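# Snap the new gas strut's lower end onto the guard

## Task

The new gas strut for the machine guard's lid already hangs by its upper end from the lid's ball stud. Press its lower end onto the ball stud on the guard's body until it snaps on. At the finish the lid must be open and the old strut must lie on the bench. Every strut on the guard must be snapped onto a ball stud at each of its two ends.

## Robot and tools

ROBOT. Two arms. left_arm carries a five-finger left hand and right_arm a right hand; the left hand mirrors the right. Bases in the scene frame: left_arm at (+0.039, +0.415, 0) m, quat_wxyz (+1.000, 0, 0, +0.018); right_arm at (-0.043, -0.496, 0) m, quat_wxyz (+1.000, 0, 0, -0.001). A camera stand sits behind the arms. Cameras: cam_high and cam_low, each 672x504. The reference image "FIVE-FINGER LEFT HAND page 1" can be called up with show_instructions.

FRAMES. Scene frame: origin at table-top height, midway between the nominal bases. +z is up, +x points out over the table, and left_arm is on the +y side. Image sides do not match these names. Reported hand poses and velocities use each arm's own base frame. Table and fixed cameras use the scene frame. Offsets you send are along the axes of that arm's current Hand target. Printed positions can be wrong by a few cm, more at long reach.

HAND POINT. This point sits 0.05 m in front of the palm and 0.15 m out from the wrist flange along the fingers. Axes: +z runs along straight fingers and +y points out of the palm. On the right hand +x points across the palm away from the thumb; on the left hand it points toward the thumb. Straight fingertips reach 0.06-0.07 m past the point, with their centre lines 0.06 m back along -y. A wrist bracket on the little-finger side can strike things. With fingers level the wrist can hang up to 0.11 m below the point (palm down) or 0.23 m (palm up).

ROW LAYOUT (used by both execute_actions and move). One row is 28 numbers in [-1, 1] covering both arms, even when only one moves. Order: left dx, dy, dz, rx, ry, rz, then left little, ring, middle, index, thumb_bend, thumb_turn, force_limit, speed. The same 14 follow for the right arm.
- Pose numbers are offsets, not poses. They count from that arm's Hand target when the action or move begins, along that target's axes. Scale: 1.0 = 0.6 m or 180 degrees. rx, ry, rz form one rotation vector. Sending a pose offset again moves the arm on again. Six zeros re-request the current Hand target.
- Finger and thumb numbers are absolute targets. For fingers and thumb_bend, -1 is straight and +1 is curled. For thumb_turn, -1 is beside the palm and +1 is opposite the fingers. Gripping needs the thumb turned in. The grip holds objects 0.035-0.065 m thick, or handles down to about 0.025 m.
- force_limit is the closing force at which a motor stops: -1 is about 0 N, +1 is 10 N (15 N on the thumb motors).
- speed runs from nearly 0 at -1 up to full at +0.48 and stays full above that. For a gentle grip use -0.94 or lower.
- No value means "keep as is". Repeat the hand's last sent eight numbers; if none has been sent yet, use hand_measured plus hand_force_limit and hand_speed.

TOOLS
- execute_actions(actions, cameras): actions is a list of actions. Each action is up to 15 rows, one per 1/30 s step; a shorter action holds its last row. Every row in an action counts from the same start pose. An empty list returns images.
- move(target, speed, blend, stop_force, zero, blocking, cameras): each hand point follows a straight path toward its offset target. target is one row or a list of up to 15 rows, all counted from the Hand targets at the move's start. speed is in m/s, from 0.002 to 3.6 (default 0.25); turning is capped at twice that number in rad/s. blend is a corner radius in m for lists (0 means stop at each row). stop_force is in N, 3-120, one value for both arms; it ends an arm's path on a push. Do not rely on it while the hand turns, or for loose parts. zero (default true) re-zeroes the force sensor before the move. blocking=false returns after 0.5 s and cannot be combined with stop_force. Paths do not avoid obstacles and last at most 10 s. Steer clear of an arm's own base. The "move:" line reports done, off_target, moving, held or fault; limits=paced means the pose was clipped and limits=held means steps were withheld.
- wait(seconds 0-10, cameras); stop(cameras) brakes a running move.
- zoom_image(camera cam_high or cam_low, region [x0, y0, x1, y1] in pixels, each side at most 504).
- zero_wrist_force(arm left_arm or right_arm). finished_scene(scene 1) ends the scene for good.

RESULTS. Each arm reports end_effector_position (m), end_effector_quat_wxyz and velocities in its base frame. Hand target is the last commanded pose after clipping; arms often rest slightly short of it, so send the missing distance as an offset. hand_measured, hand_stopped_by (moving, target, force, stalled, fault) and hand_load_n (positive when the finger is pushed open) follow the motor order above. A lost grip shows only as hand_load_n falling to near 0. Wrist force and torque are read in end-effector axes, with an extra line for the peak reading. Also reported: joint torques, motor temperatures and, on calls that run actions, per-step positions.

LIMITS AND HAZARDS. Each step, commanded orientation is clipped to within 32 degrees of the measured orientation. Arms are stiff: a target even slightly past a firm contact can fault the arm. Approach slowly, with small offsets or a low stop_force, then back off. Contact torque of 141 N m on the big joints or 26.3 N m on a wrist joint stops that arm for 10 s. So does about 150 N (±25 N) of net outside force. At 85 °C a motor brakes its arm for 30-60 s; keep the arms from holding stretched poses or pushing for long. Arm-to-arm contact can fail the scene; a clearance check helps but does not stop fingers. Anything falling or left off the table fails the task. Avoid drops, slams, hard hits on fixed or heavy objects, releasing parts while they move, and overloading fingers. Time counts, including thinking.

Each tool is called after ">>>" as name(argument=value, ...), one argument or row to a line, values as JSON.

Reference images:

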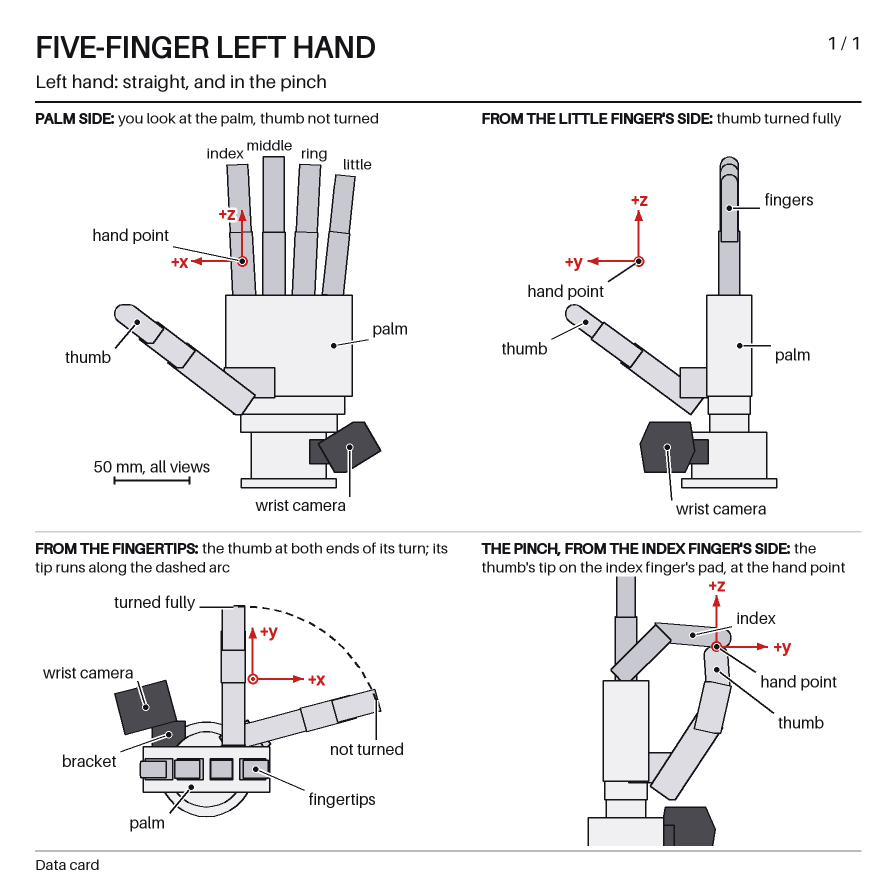

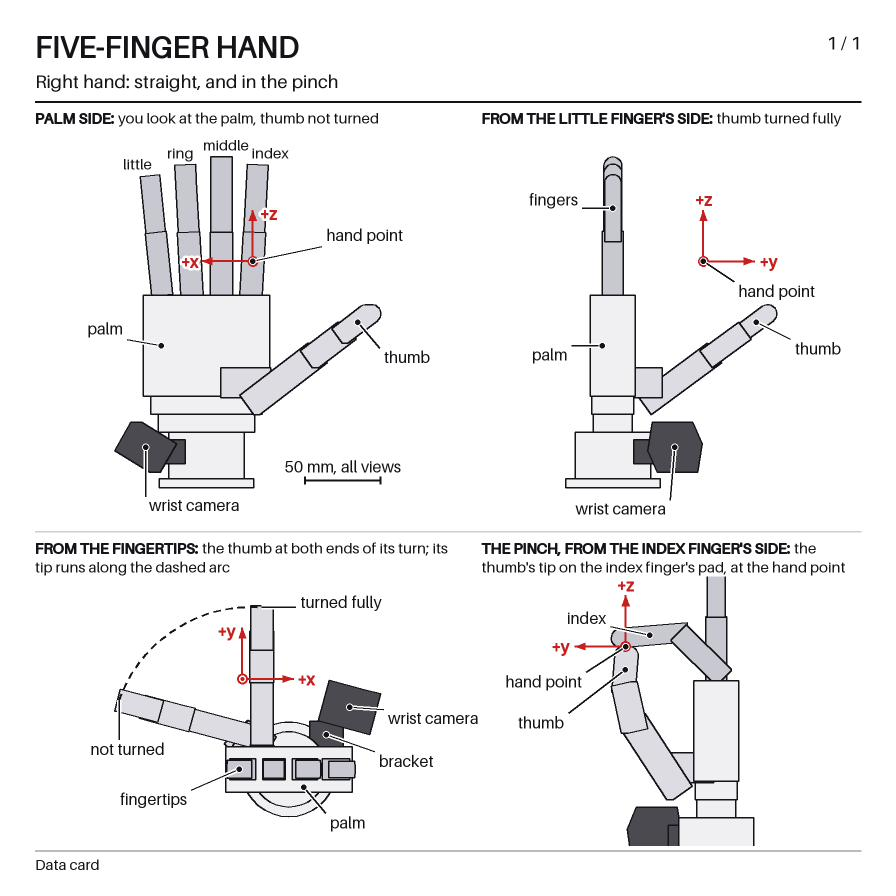

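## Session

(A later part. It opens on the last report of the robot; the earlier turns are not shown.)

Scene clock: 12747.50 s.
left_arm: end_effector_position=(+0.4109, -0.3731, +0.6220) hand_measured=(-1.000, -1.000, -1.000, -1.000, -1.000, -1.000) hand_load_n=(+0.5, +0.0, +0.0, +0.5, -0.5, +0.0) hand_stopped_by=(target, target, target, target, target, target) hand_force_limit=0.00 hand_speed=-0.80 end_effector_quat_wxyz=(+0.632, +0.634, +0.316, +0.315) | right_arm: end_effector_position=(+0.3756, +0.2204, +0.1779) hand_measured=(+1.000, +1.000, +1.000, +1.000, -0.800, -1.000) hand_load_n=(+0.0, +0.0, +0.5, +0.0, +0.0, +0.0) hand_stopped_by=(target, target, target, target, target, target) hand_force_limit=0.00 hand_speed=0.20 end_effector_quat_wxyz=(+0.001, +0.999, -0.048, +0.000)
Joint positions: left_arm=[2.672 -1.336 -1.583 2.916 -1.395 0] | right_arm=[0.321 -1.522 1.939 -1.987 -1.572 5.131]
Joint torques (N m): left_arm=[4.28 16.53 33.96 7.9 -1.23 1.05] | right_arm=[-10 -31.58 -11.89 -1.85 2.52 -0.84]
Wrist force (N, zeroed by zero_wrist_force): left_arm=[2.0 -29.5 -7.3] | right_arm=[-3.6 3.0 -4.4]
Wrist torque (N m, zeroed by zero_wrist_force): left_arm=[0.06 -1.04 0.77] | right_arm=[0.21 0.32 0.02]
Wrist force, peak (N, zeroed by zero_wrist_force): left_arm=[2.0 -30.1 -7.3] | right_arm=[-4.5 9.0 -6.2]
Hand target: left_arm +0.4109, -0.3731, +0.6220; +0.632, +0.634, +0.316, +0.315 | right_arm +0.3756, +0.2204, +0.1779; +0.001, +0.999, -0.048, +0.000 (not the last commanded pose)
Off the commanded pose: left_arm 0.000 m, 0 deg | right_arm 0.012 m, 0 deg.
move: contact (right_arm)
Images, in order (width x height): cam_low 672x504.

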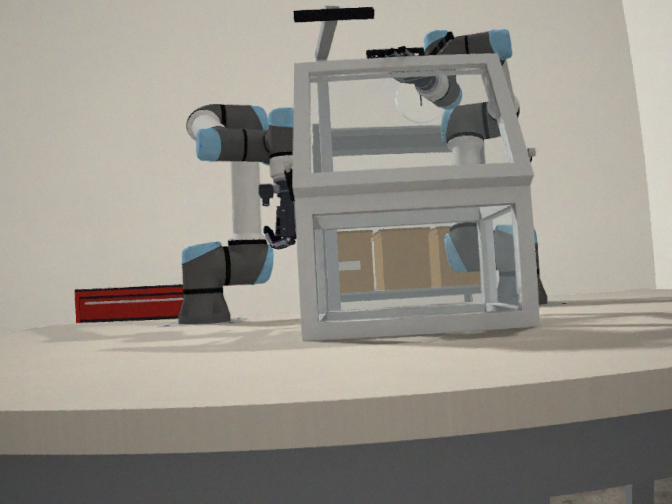

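>>> move(
  target=[0,0,0,0,0,0,-1,-1,-1,-1,-1,-1,0,-0.8,0,-0.0012,-0.006,0,0,0,1,1,1,1,-0.8,-1,0.0,0.2],
  speed=0.01,
)

>>> move(
  target=[0,0,0,0,0,0,-1,-1,-1,-1,-1,-1,0,-0.8,0,-0.02,0,0,0,0,1,1,1,1,-0.8,-1,0.0,0.2],
  speed=0.005,
  stop_force=7,
  cameras=["cam_low"],
)

>>> zoom_image(
  camera="cam_low",
  region=[276, 152, 304, 184],
)

Scene clock: 12756.20 s.
left_arm: end_effector_position=(+0.4109, -0.3731, +0.6220) hand_measured=(-1.000, -1.000, -1.000, -1.000, -1.000, -1.000) hand_load_n=(+0.5, +0.0, +0.0, +0.5, +0.0, +0.0) hand_stopped_by=(target, target, target, target, target, target) hand_force_limit=0.00 hand_speed=-0.80 end_effector_quat_wxyz=(+0.632, +0.634, +0.316, +0.315) | right_arm: end_effector_position=(+0.3757, +0.2211, +0.1815) hand_measured=(+1.000, +1.000, +1.000, +1.000, -0.800, -1.000) hand_load_n=(+0.0, +0.5, +0.0, +0.0, +0.0, +0.0) hand_stopped_by=(target, target, target, target, target, target) hand_force_limit=0.00 hand_speed=0.20 end_effector_quat_wxyz=(+0.001, +0.999, -0.048, +0.000)
Joint positions: left_arm=[2.672 -1.336 -1.583 2.916 -1.395 0] | right_arm=[0.323 -1.525 1.932 -1.977 -1.572 5.132]
Joint torques (N m): left_arm=[4.26 16.85 34.32 7.8 -1.21 1.14] | right_arm=[10.48 -29.71 -20.71 -2.19 0.1 1.64]
Wrist force (N, zeroed by zero_wrist_force): left_arm=[2.1 -29.8 -7.2] | right_arm=[-1.3 -3.3 -1.5]
Wrist torque (N m, zeroed by zero_wrist_force): left_arm=[0.06 -1.06 0.77] | right_arm=[-0.48 0.05 -0.11]
Wrist force, peak (N, zeroed by zero_wrist_force): left_arm=[2.1 -30.2 -7.1] | right_arm=[-3.5 3.2 -4.7]
Hand target: left_arm +0.4109, -0.3731, +0.6220; +0.632, +0.634, +0.316, +0.315 | right_arm +0.3757, +0.2211, +0.1815; +0.001, +0.999, -0.048, +0.000
Off the commanded pose: left_arm 0.000 m, 0 deg | right_arm 0.000 m, 0 deg.
move: done

Scene clock: 12757.23 s.
left_arm: end_effector_position=(+0.4109, -0.3731, +0.6220) hand_measured=(-1.000, -1.000, -1.000, -1.000, -1.000, -1.000) hand_load_n=(+0.5, +0.0, +0.0, +0.5, +0.0, +0.0) hand_stopped_by=(target, target, target, target, target, target) hand_force_limit=0.00 hand_speed=-0.80 end_effector_quat_wxyz=(+0.632, +0.634, +0.316, +0.315) | right_arm: end_effector_position=(+0.3757, +0.2214, +0.1816) hand_measured=(+1.000, +1.000, +1.000, +1.000, -0.800, -1.000) hand_load_n=(+0.0, +0.0, +0.0, +0.0, -0.5, +0.0) hand_stopped_by=(target, target, target, target, target, target) hand_force_limit=0.00 hand_speed=0.20 end_effector_quat_wxyz=(+0.001, +0.999, -0.048, +0.000)
Joint positions: left_arm=[2.672 -1.336 -1.583 2.916 -1.395 0] | right_arm=[0.323 -1.524 1.932 -1.977 -1.572 5.133]
Joint torques (N m): left_arm=[4.37 16.79 34.18 7.82 -1.24 1.03] | right_arm=[-10.04 -31.64 -10.65 -4.61 2.62 -0.83]
Wrist force (N, zeroed by zero_wrist_force): left_arm=[2.0 -29.5 -7.2] | right_arm=[-2.8 2.3 -4.1]
Wrist torque (N m, zeroed by zero_wrist_force): left_arm=[0.07 -1.03 0.77] | right_arm=[0.12 0.25 0.03]
Wrist force, peak (N, zeroed by zero_wrist_force): left_arm=[2.2 -30.0 -7.3] | right_arm=[-5.1 11.7 -6.7]
Hand target: left_arm +0.4109, -0.3731, +0.6220; +0.632, +0.634, +0.316, +0.315 | right_arm +0.3757, +0.2214, +0.1816; +0.001, +0.999, -0.048, +0.000 (not the last commanded pose)
Off the commanded pose: left_arm 0.000 m, 0 deg | right_arm 0.012 m, 0 deg.
move: contact (right_arm)
Images, in order (width x height): cam_low 672x504.

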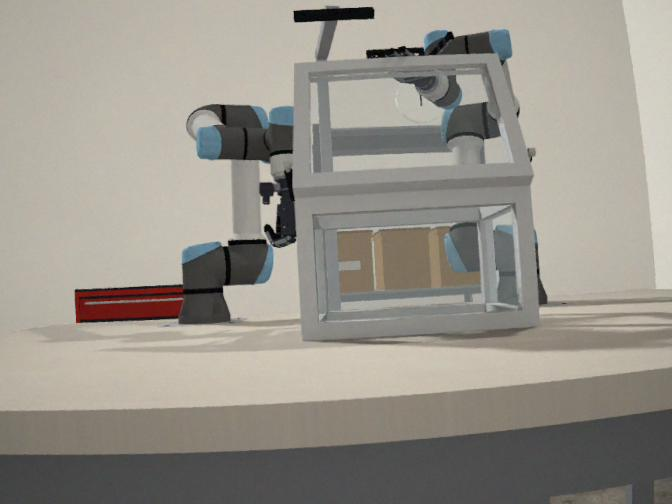

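Scaled by 15.750.

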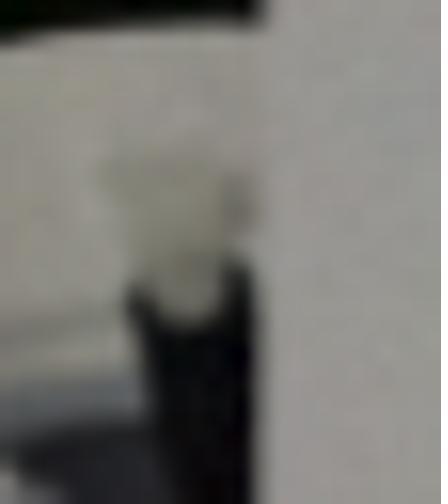

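>>> move(
  target=[0,0,0,0,0,0,-1,-1,-1,-1,-1,-1,0,-0.8,0,0.09,0,0,0,0,1,1,1,1,-0.8,-1,0.0,0.2],
  speed=0.05,
  cameras=["cam_low"],
)

>>> zoom_image(
  camera="cam_low",
  region=[284, 208, 304, 230],
)

>>> zoom_image(
  camera="cam_low",
  region=[276, 152, 304, 184],
)

Scene clock: 12767.37 s.
left_arm: end_effector_position=(+0.4109, -0.3731, +0.6220) hand_measured=(-1.000, -1.000, -1.000, -1.000, -1.000, -1.000) hand_load_n=(+1.0, +0.0, +0.0, +0.5, +0.0, +0.0) hand_stopped_by=(target, target, target, target, target, target) hand_force_limit=0.00 hand_speed=-0.80 end_effector_quat_wxyz=(+0.632, +0.634, +0.316, +0.315) | right_arm: end_effector_position=(+0.3704, +0.1675, +0.1817) hand_measured=(+1.000, +1.000, +1.000, +1.000, -0.800, -1.000) hand_load_n=(+0.0, +0.0, +0.0, +0.0, +0.0, +0.0) hand_stopped_by=(target, target, target, target, target, target) hand_force_limit=0.00 hand_speed=0.20 end_effector_quat_wxyz=(+0.001, +0.999, -0.048, +0.000)
Joint positions: left_arm=[2.672 -1.336 -1.583 2.916 -1.395 0] | right_arm=[0.214 -1.604 2.012 -1.977 -1.572 5.023]
Joint torques (N m): left_arm=[4.18 16.62 34.28 7.71 -1.15 0.93] | right_arm=[13.39 -7.69 -26.14 -0.73 -0.35 1.82]
Wrist force (N, zeroed by zero_wrist_force): left_arm=[2.1 -30.0 -7.2] | right_arm=[-1.3 -3.8 -1.7]
Wrist torque (N m, zeroed by zero_wrist_force): left_arm=[0.05 -1.06 0.78] | right_arm=[-0.52 0.05 -0.05]
Wrist force, peak (N, zeroed by zero_wrist_force): left_arm=[2.1 -30.3 -7.2] | right_arm=[-2.9 2.4 -4.3]
Hand target: left_arm +0.4109, -0.3731, +0.6220; +0.632, +0.634, +0.316, +0.315 | right_arm +0.3705, +0.1676, +0.1817; +0.001, +0.999, -0.048, +0.000
Off the commanded pose: left_arm 0.000 m, 0 deg | right_arm 0.000 m, 0 deg.
move: done
Images, in order (width x height): cam_low 672x504.

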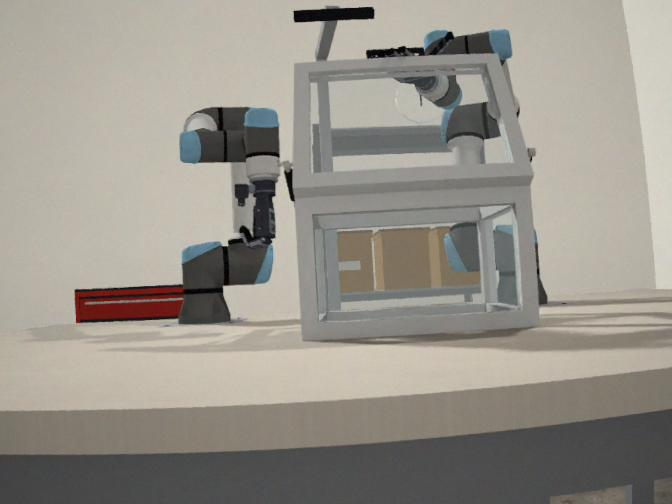

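Scaled by 22.909.

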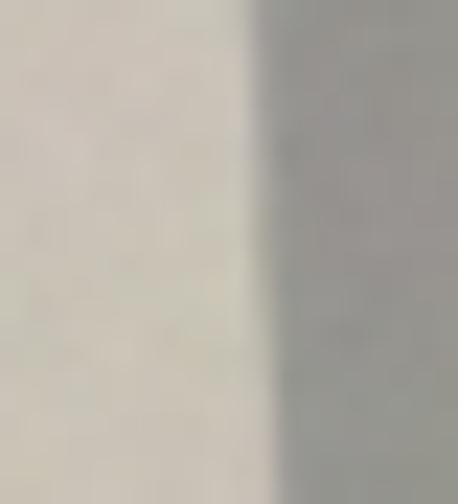

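Scaled by 15.750.

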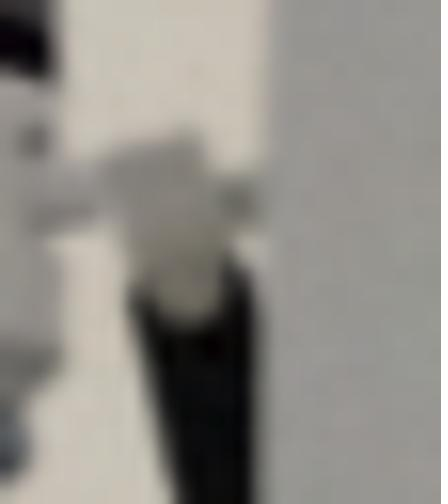

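>>> move(
  target=[0,0,0,0,0,0,-1,-1,-1,-1,-1,-1,0,-0.8,0,-0.085,0,0,0,0,1,1,1,1,-0.8,-1,0.0,0.2],
  speed=0.06,
)

>>> move(
  target=[0,0,0,0,0,0,-1,-1,-1,-1,-1,-1,0,-0.8,0,-0.03,0,0,0,0,1,1,1,1,-0.8,-1,0.0,0.2],
  speed=0.006,
  stop_force=7,
)

>>> move(
  target=[0,0,0,0,0,0,-1,-1,-1,-1,-1,-1,0,-0.8,0,-0.0004,-0.0025,0,0,0,1,1,1,1,-0.8,-1,0.0,0.2],
  speed=0.01,
)

>>> move(
  target=[0,0,0,0,0,0,-1,-1,-1,-1,-1,-1,0,-0.8,0,-0.03,0,0,0,0,1,1,1,1,-0.8,-1,0.0,0.2],
  speed=0.005,
  stop_force=50,
  cameras=["cam_low"],
)

Scene clock: 12778.27 s.
left_arm: end_effector_position=(+0.4109, -0.3731, +0.6220) hand_measured=(-1.000, -1.000, -1.000, -1.000, -1.000, -1.000) hand_load_n=(+1.0, +0.0, +0.0, +0.5, +0.0, -0.5) hand_stopped_by=(target, target, target, target, target, target) hand_force_limit=0.00 hand_speed=-0.80 end_effector_quat_wxyz=(+0.632, +0.634, +0.316, +0.315) | right_arm: end_effector_position=(+0.3754, +0.2185, +0.1815) hand_measured=(+1.000, +1.000, +1.000, +1.000, -0.800, -1.000) hand_load_n=(+0.0, +0.0, +0.0, +0.0, +0.0, +0.0) hand_stopped_by=(target, target, target, target, target, target) hand_force_limit=0.00 hand_speed=0.20 end_effector_quat_wxyz=(+0.001, +0.999, -0.048, +0.000)
Joint positions: left_arm=[2.672 -1.336 -1.583 2.916 -1.395 0] | right_arm=[0.318 -1.529 1.936 -1.977 -1.572 5.127]
Joint torques (N m): left_arm=[4.37 16.48 34.14 7.72 -1.11 0.98] | right_arm=[-12.41 -33.49 -12.58 -0.74 0.13 -1.32]
Wrist force (N, zeroed by zero_wrist_force): left_arm=[1.9 -29.6 -7.3] | right_arm=[-1.4 -3.9 -1.9]
Wrist torque (N m, zeroed by zero_wrist_force): left_arm=[0.07 -1.03 0.77] | right_arm=[-0.52 0.07 -0.12]
Wrist force, peak (N, zeroed by zero_wrist_force): left_arm=[2.1 -30.3 -7.2] | right_arm=[-1.1 -4.8 -1.8]
Hand target: left_arm +0.4109, -0.3731, +0.6220; +0.632, +0.634, +0.316, +0.315 | right_arm +0.3754, +0.2184, +0.1816; +0.001, +0.999, -0.048, +0.000
Off the commanded pose: left_arm 0.000 m, 0 deg | right_arm 0.000 m, 0 deg.
move: done

Scene clock: 12779.63 s.
left_arm: end_effector_position=(+0.4109, -0.3731, +0.6220) hand_measured=(-1.000, -1.000, -1.000, -1.000, -1.000, -1.000) hand_load_n=(+1.0, +0.0, +0.0, +1.0, +0.0, +0.0) hand_stopped_by=(target, target, target, target, target, target) hand_force_limit=0.00 hand_speed=-0.80 end_effector_quat_wxyz=(+0.632, +0.634, +0.316, +0.315) | right_arm: end_effector_position=(+0.3757, +0.2214, +0.1816) hand_measured=(+1.000, +1.000, +1.000, +1.000, -0.800, -1.000) hand_load_n=(+0.0, +0.0, +0.0, +0.0, +0.0, +0.0) hand_stopped_by=(target, target, target, target, target, target) hand_force_limit=0.00 hand_speed=0.20 end_effector_quat_wxyz=(+0.001, +0.999, -0.048, +0.000)
Joint positions: left_arm=[2.672 -1.336 -1.583 2.916 -1.395 0] | right_arm=[0.323 -1.524 1.931 -1.977 -1.572 5.133]
Joint torques (N m): left_arm=[4.08 16.4 34.55 7.72 -1.14 1.04] | right_arm=[-9.56 -31.86 -12.5 -4.91 2.39 -0.71]
Wrist force (N, zeroed by zero_wrist_force): left_arm=[2.1 -29.9 -7.3] | right_arm=[-3.7 3.1 -3.3]
Wrist torque (N m, zeroed by zero_wrist_force): left_arm=[0.04 -1.05 0.78] | right_arm=[0.12 0.26 0.00]
Wrist force, peak (N, zeroed by zero_wrist_force): left_arm=[2.2 -30.0 -7.2] | right_arm=[-5.1 13.0 -6.1]
Hand target: left_arm +0.4109, -0.3731, +0.6220; +0.632, +0.634, +0.316, +0.315 | right_arm +0.3757, +0.2214, +0.1816; +0.001, +0.999, -0.048, +0.000 (not the last commanded pose)
Off the commanded pose: left_arm 0.000 m, 0 deg | right_arm 0.015 m, 0 deg.
move: contact (right_arm)

Scene clock: 12780.33 s.
left_arm: end_effector_position=(+0.4109, -0.3731, +0.6220) hand_measured=(-1.000, -1.000, -1.000, -1.000, -1.000, -1.000) hand_load_n=(+1.0, +0.0, +0.0, +0.5, +0.0, +0.0) hand_stopped_by=(target, target, target, target, target, target) hand_force_limit=0.00 hand_speed=-0.80 end_effector_quat_wxyz=(+0.632, +0.634, +0.316, +0.315) | right_arm: end_effector_position=(+0.3757, +0.2217, +0.1831) hand_measured=(+1.000, +1.000, +1.000, +1.000, -0.800, -1.000) hand_load_n=(+0.0, +0.0, +0.0, +0.0, +0.0, +0.0) hand_stopped_by=(target, target, target, target, target, target) hand_force_limit=0.00 hand_speed=0.20 end_effector_quat_wxyz=(+0.001, +0.999, -0.048, +0.000)
Joint positions: left_arm=[2.672 -1.336 -1.583 2.916 -1.395 0] | right_arm=[0.324 -1.526 1.928 -1.972 -1.572 5.133]
Joint torques (N m): left_arm=[4.43 16.06 34.46 7.72 -1.12 1.11] | right_arm=[17.02 -34.42 -29.66 -3.18 1.54 1.44]
Wrist force (N, zeroed by zero_wrist_force): left_arm=[2.0 -29.6 -7.1] | right_arm=[-0.5 12.6 4.7]
Wrist torque (N m, zeroed by zero_wrist_force): left_arm=[0.06 -1.04 0.77] | right_arm=[0.11 -0.32 0.69]
Wrist force, peak (N, zeroed by zero_wrist_force): left_arm=[2.0 -30.0 -7.3] | right_arm=[-0.5 12.6 4.7]
Hand target: left_arm +0.4109, -0.3731, +0.6220; +0.632, +0.634, +0.316, +0.315 | right_arm +0.3757, +0.2217, +0.1831; +0.001, +0.999, -0.048, +0.000
Off the commanded pose: left_arm 0.000 m, 0 deg | right_arm 0.000 m, 0 deg.
move: done

Scene clock: 12781.73 s.
left_arm: end_effector_position=(+0.4109, -0.3731, +0.6220) hand_measured=(-1.000, -1.000, -1.000, -1.000, -1.000, -1.000) hand_load_n=(+0.5, +0.0, +0.0, +0.5, +0.0, +0.0) hand_stopped_by=(target, target, target, target, target, target) hand_force_limit=0.00 hand_speed=-0.80 end_effector_quat_wxyz=(+0.632, +0.634, +0.316, +0.315) | right_arm: end_effector_position=(+0.3760, +0.2240, +0.1831) hand_measured=(+1.000, +1.000, +1.000, +1.000, -0.800, -1.000) hand_load_n=(+0.0, +0.0, +0.0, +0.0, +0.0, +0.0) hand_stopped_by=(target, target, target, target, target, target) hand_force_limit=0.00 hand_speed=0.20 end_effector_quat_wxyz=(+0.001, +0.999, -0.049, +0.000)
Joint positions: left_arm=[2.672 -1.336 -1.583 2.916 -1.395 0] | right_arm=[0.328 -1.522 1.924 -1.972 -1.573 5.138]
Joint torques (N m): left_arm=[3.82 16.39 34.45 7.73 -1.11 0.99] | right_arm=[6.37 -24.28 -17.41 -9.77 11.41 -2.07]
Wrist force (N, zeroed by zero_wrist_force): left_arm=[2.0 -29.7 -7.2] | right_arm=[-15.3 61.7 -13.4]
Wrist torque (N m, zeroed by zero_wrist_force): left_arm=[0.04 -1.04 0.77] | right_arm=[4.45 1.43 1.91]
Wrist force, peak (N, zeroed by zero_wrist_force): left_arm=[2.3 -30.1 -7.1] | right_arm=[-18.9 71.8 -18.9]
Hand target: left_arm +0.4109, -0.3731, +0.6220; +0.632, +0.634, +0.316, +0.315 | right_arm +0.3760, +0.2240, +0.1831; +0.001, +0.999, -0.049, +0.000 (not the last commanded pose)
Off the commanded pose: left_arm 0.000 m, 0 deg | right_arm 0.016 m, 0 deg.
move: contact (right_arm)
Images, in order (width x height): cam_low 672x504.

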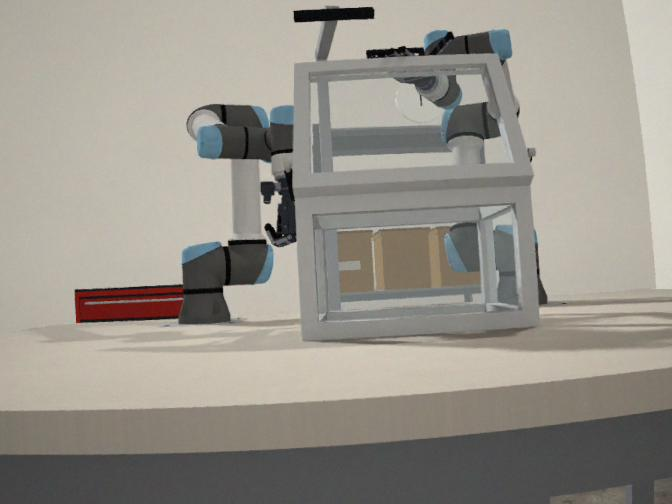

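>>> move(
  target=[0,0,0,0,0,0,-1,-1,-1,-1,-1,-1,0,-0.8,0,0.0075,0,0,0,0,1,1,1,1,-0.8,-1,0.0,0.2],
  speed=0.02,
)

>>> move(
  target=[0,0,0,0,0,0,-1,-1,-1,-1,-1,-1,0,-0.8,0,-0.015,0,0,0,0,1,1,1,1,-0.8,-1,0.0,0.2],
  speed=0.005,
  stop_force=7,
  cameras=["cam_low"],
)

Scene clock: 12789.63 s.
left_arm: end_effector_position=(+0.4109, -0.3731, +0.6220) hand_measured=(-1.000, -1.000, -1.000, -1.000, -1.000, -1.000) hand_load_n=(+0.5, +0.0, +0.0, +1.0, +0.0, +0.5) hand_stopped_by=(target, target, target, target, target, target) hand_force_limit=0.00 hand_speed=-0.80 end_effector_quat_wxyz=(+0.632, +0.634, +0.316, +0.315) | right_arm: end_effector_position=(+0.3755, +0.2194, +0.1831) hand_measured=(+1.000, +1.000, +1.000, +1.000, -0.800, -1.000) hand_load_n=(+0.0, +0.0, +0.0, +0.0, +0.0, +0.0) hand_stopped_by=(target, target, target, target, target, target) hand_force_limit=0.00 hand_speed=0.20 end_effector_quat_wxyz=(+0.001, +0.999, -0.049, +0.000)
Joint positions: left_arm=[2.672 -1.336 -1.583 2.916 -1.395 0] | right_arm=[0.32 -1.529 1.932 -1.973 -1.573 5.129]
Joint torques (N m): left_arm=[4.35 15.97 34.29 7.7 -1.16 1] | right_arm=[-3.39 -25.33 -18.82 -0.58 -1.79 0]
Wrist force (N, zeroed by zero_wrist_force): left_arm=[1.9 -29.7 -7.4] | right_arm=[-1.5 -2.3 -1.7]
Wrist torque (N m, zeroed by zero_wrist_force): left_arm=[0.05 -1.03 0.77] | right_arm=[-0.28 0.07 -0.01]
Wrist force, peak (N, zeroed by zero_wrist_force): left_arm=[2.1 -30.1 -7.2] | right_arm=[-15.3 61.8 -13.2]
Hand target: left_arm +0.4109, -0.3731, +0.6220; +0.632, +0.634, +0.316, +0.315 | right_arm +0.3755, +0.2195, +0.1831; +0.001, +0.999, -0.049, +0.000
Off the commanded pose: left_arm 0.000 m, 0 deg | right_arm 0.000 m, 0 deg.
move: done

Scene clock: 12791.27 s.
left_arm: end_effector_position=(+0.4109, -0.3731, +0.6220) hand_measured=(-1.000, -1.000, -1.000, -1.000, -1.000, -1.000) hand_load_n=(+0.5, +0.0, +0.0, +1.0, +0.5, +0.0) hand_stopped_by=(target, target, target, target, target, target) hand_force_limit=0.00 hand_speed=-0.80 end_effector_quat_wxyz=(+0.632, +0.634, +0.316, +0.315) | right_arm: end_effector_position=(+0.3759, +0.2233, +0.1831) hand_measured=(+1.000, +1.000, +1.000, +1.000, -0.800, -1.000) hand_load_n=(+0.0, +0.0, +0.0, +0.0, +0.0, +0.0) hand_stopped_by=(target, target, target, target, target, target) hand_force_limit=0.00 hand_speed=0.20 end_effector_quat_wxyz=(+0.001, +0.999, -0.049, +0.000)
Joint positions: left_arm=[2.672 -1.336 -1.583 2.916 -1.395 0] | right_arm=[0.327 -1.523 1.926 -1.972 -1.573 5.137]
Joint torques (N m): left_arm=[4.05 16.67 34.44 7.69 -1.19 1.13] | right_arm=[-9.96 -32.21 -12.01 -5.06 2.71 -0.58]
Wrist force (N, zeroed by zero_wrist_force): left_arm=[1.9 -29.7 -7.3] | right_arm=[-4.3 6.0 -2.6]
Wrist torque (N m, zeroed by zero_wrist_force): left_arm=[0.07 -1.04 0.77] | right_arm=[0.37 0.28 0.06]
Wrist force, peak (N, zeroed by zero_wrist_force): left_arm=[2.1 -30.2 -7.2] | right_arm=[-6.1 15.0 -6.7]
Hand target: left_arm +0.4109, -0.3731, +0.6220; +0.632, +0.634, +0.316, +0.315 | right_arm +0.3759, +0.2232, +0.1831; +0.001, +0.999, -0.049, +0.000 (not the last commanded pose)
Off the commanded pose: left_arm 0.000 m, 0 deg | right_arm 0.005 m, 0 deg.
move: contact (right_arm)
Images, in order (width x height): cam_low 672x504.

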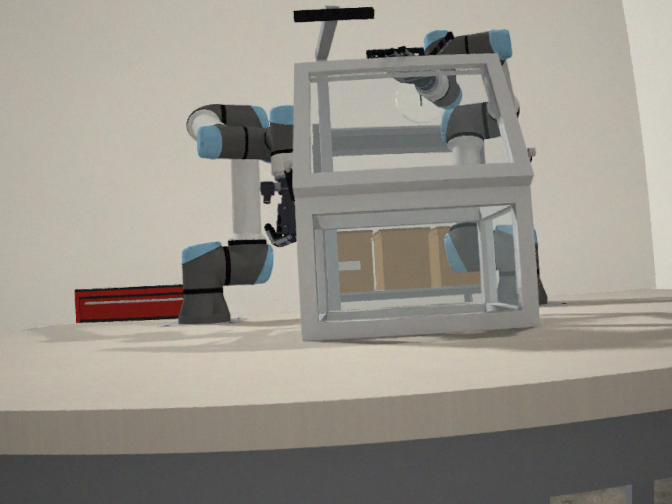

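>>> move(
  target=[0,0,0,0,0,0,-1,-1,-1,-1,-1,-1,0,-0.8,0,-0.02,0,0,0,0,1,1,1,1,-0.8,-1,0.0,0.2],
  speed=0.005,
  stop_force=50,
)

>>> move(
  target=[0,0,0,0,0,0,-1,-1,-1,-1,-1,-1,0,-0.8,0,0.0075,0,0,0,0,1,1,1,1,-0.8,-1,0.0,0.2],
  speed=0.02,
)

>>> move(
  target=[0,0,0,0,0,0,-1,-1,-1,-1,-1,-1,0,-0.8,0,-0.015,0,0,0,0,1,1,1,1,-0.8,-1,0.0,0.2],
  speed=0.005,
  stop_force=7,
  cameras=["cam_low"],
)

Scene clock: 12800.53 s.
left_arm: end_effector_position=(+0.4109, -0.3731, +0.6220) hand_measured=(-1.000, -1.000, -1.000, -1.000, -1.000, -1.000) hand_load_n=(+1.0, +0.0, +0.0, +0.5, +0.0, +0.0) hand_stopped_by=(target, target, target, target, target, target) hand_force_limit=0.00 hand_speed=-0.80 end_effector_quat_wxyz=(+0.632, +0.634, +0.316, +0.315) | right_arm: end_effector_position=(+0.3760, +0.2239, +0.1832) hand_measured=(+1.000, +1.000, +1.000, +1.000, -0.800, -1.000) hand_load_n=(+0.0, +0.0, +0.0, +0.0, +0.0, +0.0) hand_stopped_by=(target, target, target, target, target, target) hand_force_limit=0.00 hand_speed=0.20 end_effector_quat_wxyz=(+0.001, +0.999, -0.049, +0.000)
Joint positions: left_arm=[2.672 -1.336 -1.583 2.916 -1.395 0] | right_arm=[0.328 -1.522 1.924 -1.972 -1.573 5.138]
Joint torques (N m): left_arm=[3.82 15.75 34.36 7.65 -1.13 1.09] | right_arm=[3.82 -26.63 -20.37 -9.87 10.18 -1.97]
Wrist force (N, zeroed by zero_wrist_force): left_arm=[2.0 -29.4 -6.9] | right_arm=[-16.7 56.8 -9.9]
Wrist torque (N m, zeroed by zero_wrist_force): left_arm=[0.05 -1.02 0.77] | right_arm=[4.03 1.34 1.55]
Wrist force, peak (N, zeroed by zero_wrist_force): left_arm=[2.1 -30.1 -7.4] | right_arm=[-20.3 68.7 -15.5]
Hand target: left_arm +0.4109, -0.3731, +0.6220; +0.632, +0.634, +0.316, +0.315 | right_arm +0.3760, +0.2239, +0.1832; +0.001, +0.999, -0.049, +0.000 (not the last commanded pose)
Off the commanded pose: left_arm 0.000 m, 0 deg | right_arm 0.011 m, 0 deg.
move: contact (right_arm)

Scene clock: 12801.23 s.
left_arm: end_effector_position=(+0.4109, -0.3731, +0.6220) hand_measured=(-1.000, -1.000, -1.000, -1.000, -1.000, -1.000) hand_load_n=(+1.0, +0.0, +0.0, +1.0, +0.0, +0.0) hand_stopped_by=(target, target, target, target, target, target) hand_force_limit=0.00 hand_speed=-0.80 end_effector_quat_wxyz=(+0.632, +0.634, +0.316, +0.315) | right_arm: end_effector_position=(+0.3755, +0.2193, +0.1832) hand_measured=(+1.000, +1.000, +1.000, +1.000, -0.800, -1.000) hand_load_n=(+0.0, +0.0, +0.0, +0.0, +0.0, +0.0) hand_stopped_by=(target, target, target, target, target, target) hand_force_limit=0.00 hand_speed=0.20 end_effector_quat_wxyz=(+0.001, +0.999, -0.049, +0.000)
Joint positions: left_arm=[2.672 -1.336 -1.583 2.916 -1.395 0] | right_arm=[0.32 -1.529 1.932 -1.972 -1.573 5.13]
Joint torques (N m): left_arm=[4.1 15.97 34.24 7.57 -1.16 1.18] | right_arm=[-1.15 -23.95 -16.76 -0.31 -1.81 0.13]
Wrist force (N, zeroed by zero_wrist_force): left_arm=[1.9 -29.6 -7.1] | right_arm=[-2.0 -2.0 -3.4]
Wrist torque (N m, zeroed by zero_wrist_force): left_arm=[0.05 -1.03 0.76] | right_arm=[-0.13 0.20 -0.04]
Wrist force, peak (N, zeroed by zero_wrist_force): left_arm=[2.0 -30.0 -7.2] | right_arm=[-16.6 56.7 -9.6]
Hand target: left_arm +0.4109, -0.3731, +0.6220; +0.632, +0.634, +0.316, +0.315 | right_arm +0.3755, +0.2194, +0.1832; +0.001, +0.999, -0.049, +0.000
Off the commanded pose: left_arm 0.000 m, 0 deg | right_arm 0.000 m, 0 deg.
move: done

Scene clock: 12802.90 s.
left_arm: end_effector_position=(+0.4109, -0.3731, +0.6220) hand_measured=(-1.000, -1.000, -1.000, -1.000, -1.000, -1.000) hand_load_n=(+0.5, +0.0, +0.0, +1.0, +0.0, +0.0) hand_stopped_by=(target, target, target, target, target, target) hand_force_limit=0.00 hand_speed=-0.80 end_effector_quat_wxyz=(+0.632, +0.634, +0.316, +0.315) | right_arm: end_effector_position=(+0.3759, +0.2232, +0.1832) hand_measured=(+1.000, +1.000, +1.000, +1.000, -0.800, -1.000) hand_load_n=(+0.0, +0.0, +0.0, +0.5, +0.0, +0.0) hand_stopped_by=(target, target, target, target, target, target) hand_force_limit=0.00 hand_speed=0.20 end_effector_quat_wxyz=(+0.001, +0.999, -0.049, +0.000)
Joint positions: left_arm=[2.672 -1.336 -1.583 2.916 -1.395 0] | right_arm=[0.327 -1.523 1.925 -1.972 -1.573 5.137]
Joint torques (N m): left_arm=[3.85 15.79 33.74 7.64 -1.17 1.01] | right_arm=[-10.6 -31.86 -12.23 -5.16 2.8 -0.64]
Wrist force (N, zeroed by zero_wrist_force): left_arm=[2.0 -29.6 -7.3] | right_arm=[-4.3 6.3 -3.8]
Wrist torque (N m, zeroed by zero_wrist_force): left_arm=[0.05 -1.05 0.77] | right_arm=[0.48 0.34 0.07]
Wrist force, peak (N, zeroed by zero_wrist_force): left_arm=[1.9 -30.2 -7.3] | right_arm=[-6.0 15.2 -7.4]
Hand target: left_arm +0.4109, -0.3731, +0.6220; +0.632, +0.634, +0.316, +0.315 | right_arm +0.3759, +0.2232, +0.1832; +0.001, +0.999, -0.049, +0.000 (not the last commanded pose)
Off the commanded pose: left_arm 0.000 m, 0 deg | right_arm 0.005 m, 0 deg.
move: contact (right_arm)
Images, in order (width x height): cam_low 672x504.

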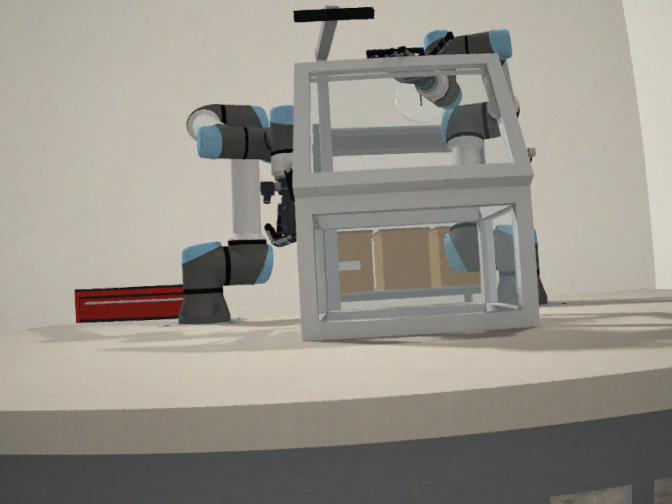

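>>> move(
  target=[
    [0,0,0,0,0,0,-1,-1,-1,-1,-1,-1,0,-0.8,0.003,0.1,0,0,0,0,1,1,1,1,-0.8,-1,0.0,0.2],
    [0,0,0,0,0,0,-1,-1,-1,-1,-1,-1,0,-0.8,0.2012,0.0618,-0.2530,0.1114,-0.0015,-0.0095,1,1,1,1,-0.8,-1,0.0,0.2],
  ],
  speed=[0.06, 0.12],
  cameras=["cam_low"],
)

>>> zoom_image(
  camera="cam_low",
  region=[276, 152, 306, 232],
)

Scene clock: 12823.77 s.
left_arm: end_effector_position=(+0.4109, -0.3731, +0.6220) hand_measured=(-1.000, -1.000, -1.000, -1.000, -1.000, -1.000) hand_load_n=(+1.0, +0.0, +0.0, +0.5, +0.0, +0.0) hand_stopped_by=(target, target, target, target, target, target) hand_force_limit=0.00 hand_speed=-0.80 end_effector_quat_wxyz=(+0.632, +0.634, +0.316, +0.315) | right_arm: end_effector_position=(+0.4926, +0.1749, +0.3349) hand_measured=(+1.000, +1.000, +1.000, +1.000, -0.800, -1.000) hand_load_n=(+0.0, +0.0, +0.0, +0.0, +0.0, +0.0) hand_stopped_by=(target, target, target, target, target, target) hand_force_limit=0.00 hand_speed=0.20 end_effector_quat_wxyz=(-0.173, +0.984, -0.033, +0.006)
Joint positions: left_arm=[2.672 -1.336 -1.583 2.916 -1.395 0] | right_arm=[0.021 -1.494 1.491 -1.6 -1.225 4.807]
Joint torques (N m): left_arm=[3.79 15.87 33.88 7.51 -1.09 1.05] | right_arm=[12.65 -35.93 -23.8 -3.16 0.45 1.57]
Wrist force (N, zeroed by zero_wrist_force): left_arm=[2.1 -29.7 -7.3] | right_arm=[-1.7 -2.4 -3.6]
Wrist torque (N m, zeroed by zero_wrist_force): left_arm=[0.08 -1.05 0.77] | right_arm=[-0.11 0.17 -0.03]
Wrist force, peak (N, zeroed by zero_wrist_force): left_arm=[2.1 -30.1 -7.5] | right_arm=[-4.3 6.1 -3.3]
Hand target: left_arm +0.4109, -0.3731, +0.6220; +0.632, +0.634, +0.316, +0.315 | right_arm +0.4925, +0.1750, +0.3350; -0.173, +0.984, -0.033, +0.006
Off the commanded pose: left_arm 0.000 m, 0 deg | right_arm 0.000 m, 0 deg.
move: done
Images, in order (width x height): cam_low 672x504.

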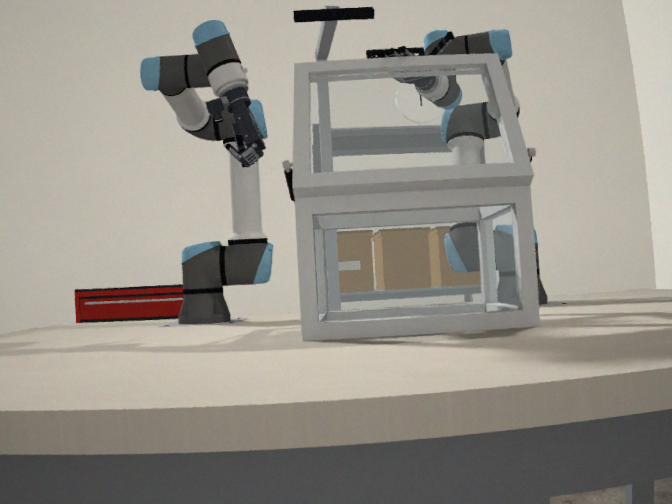

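Scaled by 6.300.

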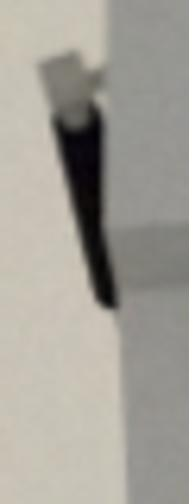

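>>> move(
  target=[
    [0,0,0,0,0,0,-1,-1,-1,-1,-1,-1,0,-0.8,0,0,0,0,0,0,1,1,1,-1,-0.8,-1,0.0,0.2],
    [0,0,0,0,0,0,-1,-1,-1,-1,-1,-1,0,-0.8,0,-0.0917,0.0337,0,0,0,1,1,1,-1,-0.8,-1,0.0,0.2],
    [0,0,0,0,0,0,-1,-1,-1,-1,-1,-1,0,-0.8,0,-0.0711,0.09,0,0,0,1,1,1,-1,-0.8,-1,0.0,0.2],
  ],
  speed=[0.05, 0.08, 0.03],
)

>>> move(
  target=[0,0,0,0,0,0,-1,-1,-1,-1,-1,-1,0,-0.8,0,0.0188,-0.0068,0,0,0,1,1,1,-1,-0.8,-1,0.0,0.2],
  speed=0.006,
  stop_force=3.5,
  cameras=["cam_low"],
)

>>> zoom_image(
  camera="cam_low",
  region=[284, 208, 304, 230],
)

>>> zoom_image(
  camera="cam_low",
  region=[276, 152, 306, 232],
)

Scene clock: 12837.07 s.
left_arm: end_effector_position=(+0.4109, -0.3731, +0.6220) hand_measured=(-1.000, -1.000, -1.000, -1.000, -1.000, -1.000) hand_load_n=(+0.5, +0.0, +0.0, +1.0, +0.0, +0.0) hand_stopped_by=(target, target, target, target, target, target) hand_force_limit=0.00 hand_speed=-0.80 end_effector_quat_wxyz=(+0.632, +0.634, +0.316, +0.315) | right_arm: end_effector_position=(+0.4965, +0.2333, +0.2987) hand_measured=(+1.000, +1.000, +1.000, -1.000, -0.800, -1.000) hand_load_n=(+0.0, +0.0, +0.0, +0.0, +0.0, +0.0) hand_stopped_by=(target, target, target, target, target, target) hand_force_limit=0.00 hand_speed=0.20 end_effector_quat_wxyz=(-0.173, +0.984, -0.033, +0.006)
Joint positions: left_arm=[2.672 -1.336 -1.583 2.916 -1.395 0] | right_arm=[0.129 -1.436 1.529 -1.734 -1.23 4.921]
Joint torques (N m): left_arm=[3.98 15.82 34.18 7.49 -1.07 1.12] | right_arm=[-11.06 -24.46 -28.54 -0.66 2.43 -1.12]
Wrist force (N, zeroed by zero_wrist_force): left_arm=[1.9 -30.0 -7.1] | right_arm=[-1.7 -2.6 -3.7]
Wrist torque (N m, zeroed by zero_wrist_force): left_arm=[0.03 -1.03 0.77] | right_arm=[-0.14 0.16 -0.02]
Wrist force, peak (N, zeroed by zero_wrist_force): left_arm=[2.1 -30.2 -7.2] | right_arm=[-1.6 -2.8 -4.5]
Hand target: left_arm +0.4109, -0.3731, +0.6220; +0.632, +0.634, +0.316, +0.315 | right_arm +0.4965, +0.2333, +0.2988; -0.173, +0.984, -0.033, +0.006
Off the commanded pose: left_arm 0.000 m, 0 deg | right_arm 0.000 m, 0 deg.
move: done

Scene clock: 12839.13 s.
left_arm: end_effector_position=(+0.4109, -0.3731, +0.6220) hand_measured=(-1.000, -1.000, -1.000, -1.000, -1.000, -1.000) hand_load_n=(+0.5, +0.0, +0.0, +0.5, +0.0, +0.0) hand_stopped_by=(target, target, target, target, target, target) hand_force_limit=0.00 hand_speed=-0.80 end_effector_quat_wxyz=(+0.632, +0.634, +0.316, +0.315) | right_arm: end_effector_position=(+0.4961, +0.2273, +0.2988) hand_measured=(+1.000, +1.000, +1.000, -1.000, -0.800, -1.000) hand_load_n=(+0.0, +0.0, +0.0, +0.0, +0.0, +0.0) hand_stopped_by=(target, target, target, target, target, target) hand_force_limit=0.00 hand_speed=0.20 end_effector_quat_wxyz=(-0.173, +0.984, -0.033, +0.006)
Joint positions: left_arm=[2.672 -1.336 -1.583 2.916 -1.395 0] | right_arm=[0.118 -1.442 1.535 -1.73 -1.23 4.91]
Joint torques (N m): left_arm=[4.03 15.13 34.28 7.54 -1.03 1.01] | right_arm=[9.42 -16.95 -28.47 -4.18 -2.31 1.01]
Wrist force (N, zeroed by zero_wrist_force): left_arm=[1.9 -29.4 -7.2] | right_arm=[-1.4 -6.7 -3.9]
Wrist torque (N m, zeroed by zero_wrist_force): left_arm=[0.07 -1.05 0.76] | right_arm=[-0.06 0.15 -0.02]
Wrist force, peak (N, zeroed by zero_wrist_force): left_arm=[2.1 -30.1 -7.1] | right_arm=[-1.8 -7.8 -2.9]
Hand target: left_arm +0.4109, -0.3731, +0.6220; +0.632, +0.634, +0.316, +0.315 | right_arm +0.4961, +0.2273, +0.2988; -0.173, +0.984, -0.033, +0.006 (not the last commanded pose)
Off the commanded pose: left_arm 0.000 m, 0 deg | right_arm 0.006 m, 0 deg.
move: contact (right_arm)
Images, in order (width x height): cam_low 672x504.

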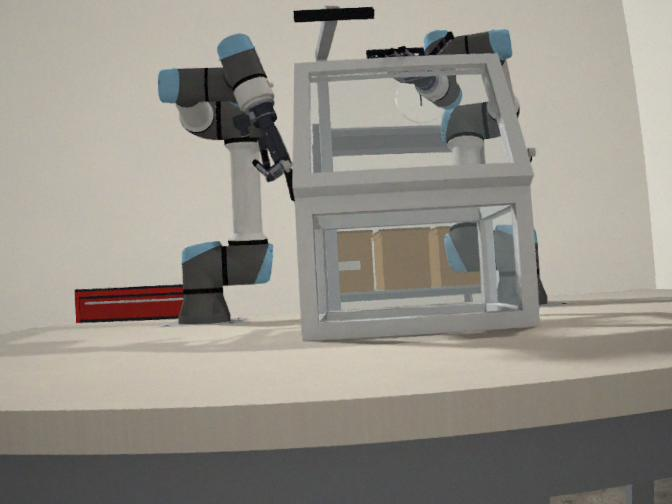

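Scaled by 22.909.

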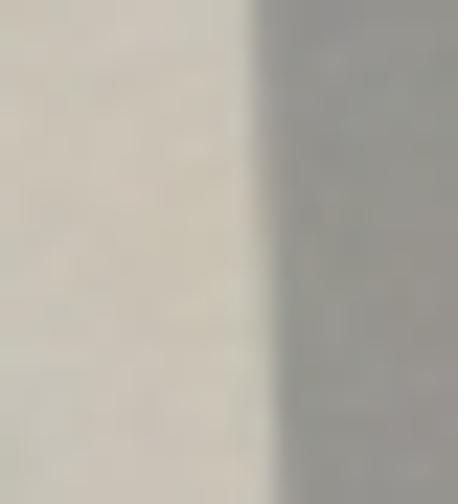

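Scaled by 6.300.

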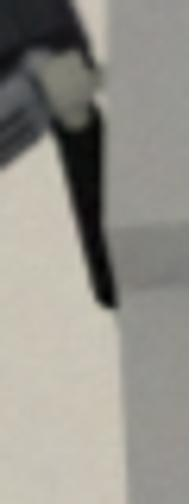

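>>> move(
  target=[0,0,0,0,0,0,-1,-1,-1,-1,-1,-1,0,-0.8,0,0.0188,-0.0068,0,0,0,1,1,1,-1,-0.8,-1,0.0,0.2],
  speed=0.005,
  stop_force=6,
  cameras=["cam_low"],
)

>>> zoom_image(
  camera="cam_low",
  region=[284, 208, 304, 230],
)

Scene clock: 12848.90 s.
left_arm: end_effector_position=(+0.4109, -0.3731, +0.6220) hand_measured=(-1.000, -1.000, -1.000, -1.000, -1.000, -1.000) hand_load_n=(+1.0, +0.0, +0.0, +0.5, +0.0, +0.0) hand_stopped_by=(target, target, target, target, target, target) hand_force_limit=0.00 hand_speed=-0.80 end_effector_quat_wxyz=(+0.632, +0.634, +0.316, +0.315) | right_arm: end_effector_position=(+0.4961, +0.2268, +0.2987) hand_measured=(+1.000, +1.000, +1.000, -1.000, -0.800, -1.000) hand_load_n=(+0.0, +0.0, +0.0, +1.5, +0.0, +0.0) hand_stopped_by=(target, target, target, target, target, target) hand_force_limit=0.00 hand_speed=0.20 end_effector_quat_wxyz=(-0.173, +0.984, -0.033, +0.006)
Joint positions: left_arm=[2.672 -1.336 -1.583 2.916 -1.395 0] | right_arm=[0.117 -1.443 1.535 -1.73 -1.23 4.909]
Joint torques (N m): left_arm=[3.77 15.27 34.29 7.59 -1.06 1.03] | right_arm=[6.49 -15.51 -27.35 -3.6 -3.9 1.33]
Wrist force (N, zeroed by zero_wrist_force): left_arm=[1.7 -30.0 -7.0] | right_arm=[-2.2 -13.3 -4.1]
Wrist torque (N m, zeroed by zero_wrist_force): left_arm=[0.03 -1.04 0.76] | right_arm=[0.06 0.15 -0.12]
Wrist force, peak (N, zeroed by zero_wrist_force): left_arm=[1.8 -30.1 -7.2] | right_arm=[-2.2 -16.5 -2.1]
Hand target: left_arm +0.4109, -0.3731, +0.6220; +0.632, +0.634, +0.316, +0.315 | right_arm +0.4961, +0.2268, +0.2987; -0.173, +0.984, -0.033, +0.006 (not the last commanded pose)
Off the commanded pose: left_arm 0.000 m, 0 deg | right_arm 0.011 m, 0 deg.
move: contact (right_arm)
Images, in order (width x height): cam_low 672x504.

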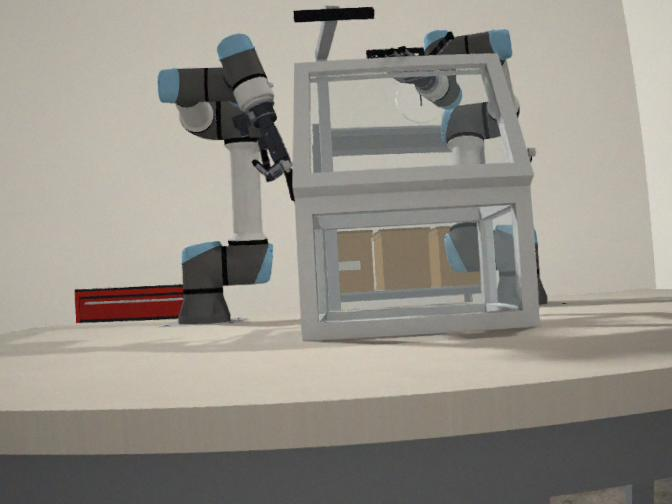

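Scaled by 22.909.

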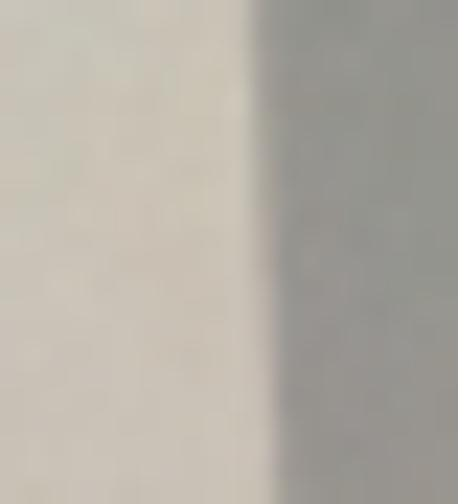

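>>> move(
  target=[
    [0,0,0,0,0,0,-1,-1,-1,-1,-1,-1,0,-0.8,0,-0.0047,0.0017,0,0,0,1,1,1,-1,-0.8,-1,0.0,0.2],
    [0,0,0,0,0,0,-1,-1,-1,-1,-1,-1,0,-0.8,0,-0.0332,-0.0765,0,0,0,1,1,1,-1,-0.8,-1,0.0,0.2],
    [0,0,0,0,0,0,-1,-1,-1,-1,-1,-1,0,-0.8,0,0.1545,-0.145,0,0,0,1,1,1,-1,-0.8,-1,0.0,0.2],
  ],
  speed=[0.01, 0.05, 0.08],
  cameras=["cam_low", "cam_high"],
)

>>> zoom_image(
  camera="cam_low",
  region=[276, 152, 306, 232],
)

>>> zoom_image(
  camera="cam_high",
  region=[180, 60, 420, 240],
)

Scene clock: 12869.00 s.
left_arm: end_effector_position=(+0.4109, -0.3731, +0.6220) hand_measured=(-1.000, -1.000, -1.000, -1.000, -1.000, -1.000) hand_load_n=(+0.5, +0.0, +0.0, +1.0, +0.0, +0.0) hand_stopped_by=(target, target, target, target, target, target) hand_force_limit=0.00 hand_speed=-0.80 end_effector_quat_wxyz=(+0.632, +0.634, +0.316, +0.315) | right_arm: end_effector_position=(+0.4882, +0.1102, +0.3490) hand_measured=(+1.000, +1.000, +1.000, -1.000, -0.800, -1.000) hand_load_n=(+0.0, +0.0, +0.0, +0.0, +0.0, +0.0) hand_stopped_by=(target, target, target, target, target, target) hand_force_limit=0.00 hand_speed=0.20 end_effector_quat_wxyz=(-0.173, +0.984, -0.033, +0.006)
Joint positions: left_arm=[2.672 -1.336 -1.583 2.916 -1.395 0] | right_arm=[-0.105 -1.537 1.489 -1.509 -1.224 4.672]
Joint torques (N m): left_arm=[4.02 15.55 34.19 7.38 -1.08 1.06] | right_arm=[13.56 -12.24 -26.79 -4.18 -1.43 2.13]
Wrist force (N, zeroed by zero_wrist_force): left_arm=[2.0 -29.9 -7.4] | right_arm=[-1.5 -2.4 -3.1]
Wrist torque (N m, zeroed by zero_wrist_force): left_arm=[0.06 -1.05 0.78] | right_arm=[-0.13 0.15 -0.05]
Wrist force, peak (N, zeroed by zero_wrist_force): left_arm=[2.0 -30.2 -7.2] | right_arm=[-2.2 -13.6 -4.5]
Hand target: left_arm +0.4109, -0.3731, +0.6220; +0.632, +0.634, +0.316, +0.315 | right_arm +0.4882, +0.1102, +0.3490; -0.173, +0.984, -0.033, +0.006
Off the commanded pose: left_arm 0.000 m, 0 deg | right_arm 0.000 m, 0 deg.
move: done

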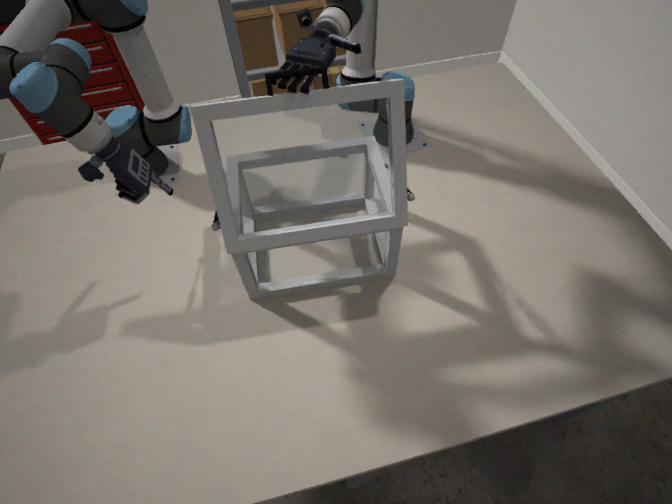

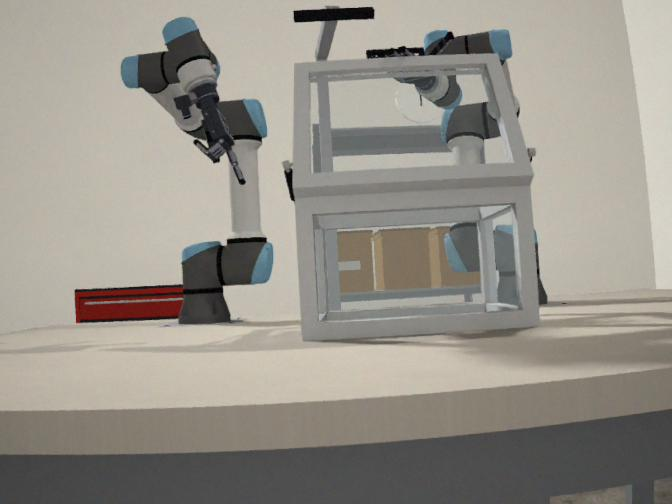

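Scaled by 6.300.

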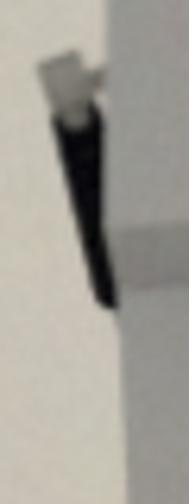

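Scaled by 2.100.

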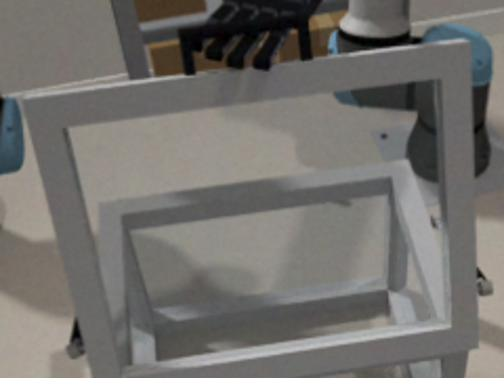

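>>> move(
  target=[0,-0.006,0,0,0,0,-1,-1,-1,-1,-1,-1,0,-0.8,0,0,0,0,0,0,1,1,1,-1,-0.8,-1,0.0,0.2],
  speed=0.01,
  cameras=["cam_low"],
)

>>> zoom_image(
  camera="cam_low",
  region=[276, 152, 306, 232],
)

Scene clock: 12876.90 s.
left_arm: end_effector_position=(+0.4109, -0.3731, +0.6183) hand_measured=(-1.000, -1.000, -1.000, -1.000, -1.000, -1.000) hand_load_n=(+0.0, +0.0, +0.0, +0.0, +0.0, +0.0) hand_stopped_by=(target, target, target, target, target, target) hand_force_limit=0.00 hand_speed=-0.80 end_effector_quat_wxyz=(+0.632, +0.634, +0.316, +0.315) | right_arm: end_effector_position=(+0.4882, +0.1102, +0.3490) hand_measured=(+1.000, +1.000, +1.000, -1.000, -0.800, -1.000) hand_load_n=(+0.0, +0.0, +0.0, +0.0, +0.0, +0.0) hand_stopped_by=(target, target, target, target, target, target) hand_force_limit=0.00 hand_speed=0.20 end_effector_quat_wxyz=(-0.173, +0.984, -0.033, +0.006)
Joint positions: left_arm=[2.672 -1.334 -1.594 2.925 -1.395 0] | right_arm=[-0.105 -1.537 1.489 -1.509 -1.224 4.672]
Joint torques (N m): left_arm=[2.74 21.93 18.79 2.82 -1.21 1.08] | right_arm=[13.56 -12.54 -28.95 -4.1 -1.23 -0.13]
Wrist force (N, zeroed by zero_wrist_force): left_arm=[0.6 -2.2 -3.1] | right_arm=[-1.5 -2.3 -3.0]
Wrist torque (N m, zeroed by zero_wrist_force): left_arm=[-0.08 -0.23 0.08] | right_arm=[-0.12 0.15 -0.05]
Wrist force, peak (N, zeroed by zero_wrist_force): left_arm=[2.1 -30.1 -7.5] | right_arm=[-1.4 -2.6 -3.3]
Hand target: left_arm +0.4109, -0.3731, +0.6184; +0.632, +0.634, +0.316, +0.315 | right_arm +0.4882, +0.1102, +0.3490; -0.173, +0.984, -0.033, +0.006
Off the commanded pose: left_arm 0.000 m, 0 deg | right_arm 0.000 m, 0 deg.
move: done
Images, in order (width x height): cam_low 672x504.

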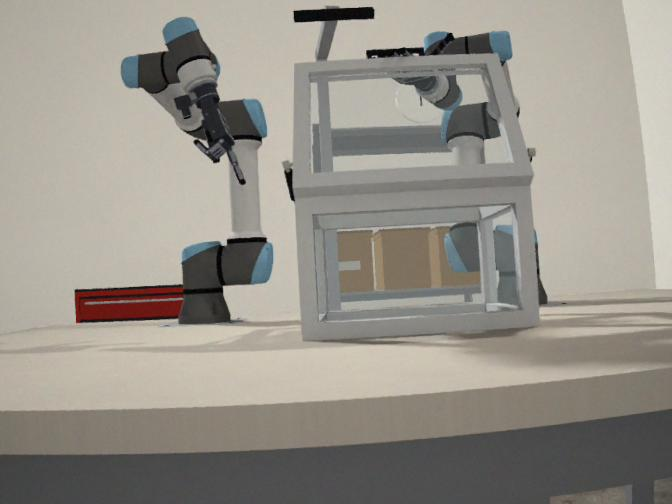

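Scaled by 6.300.

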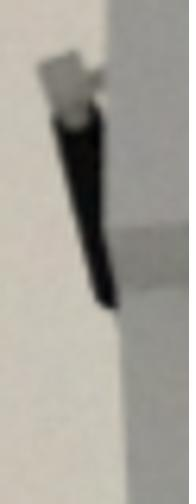

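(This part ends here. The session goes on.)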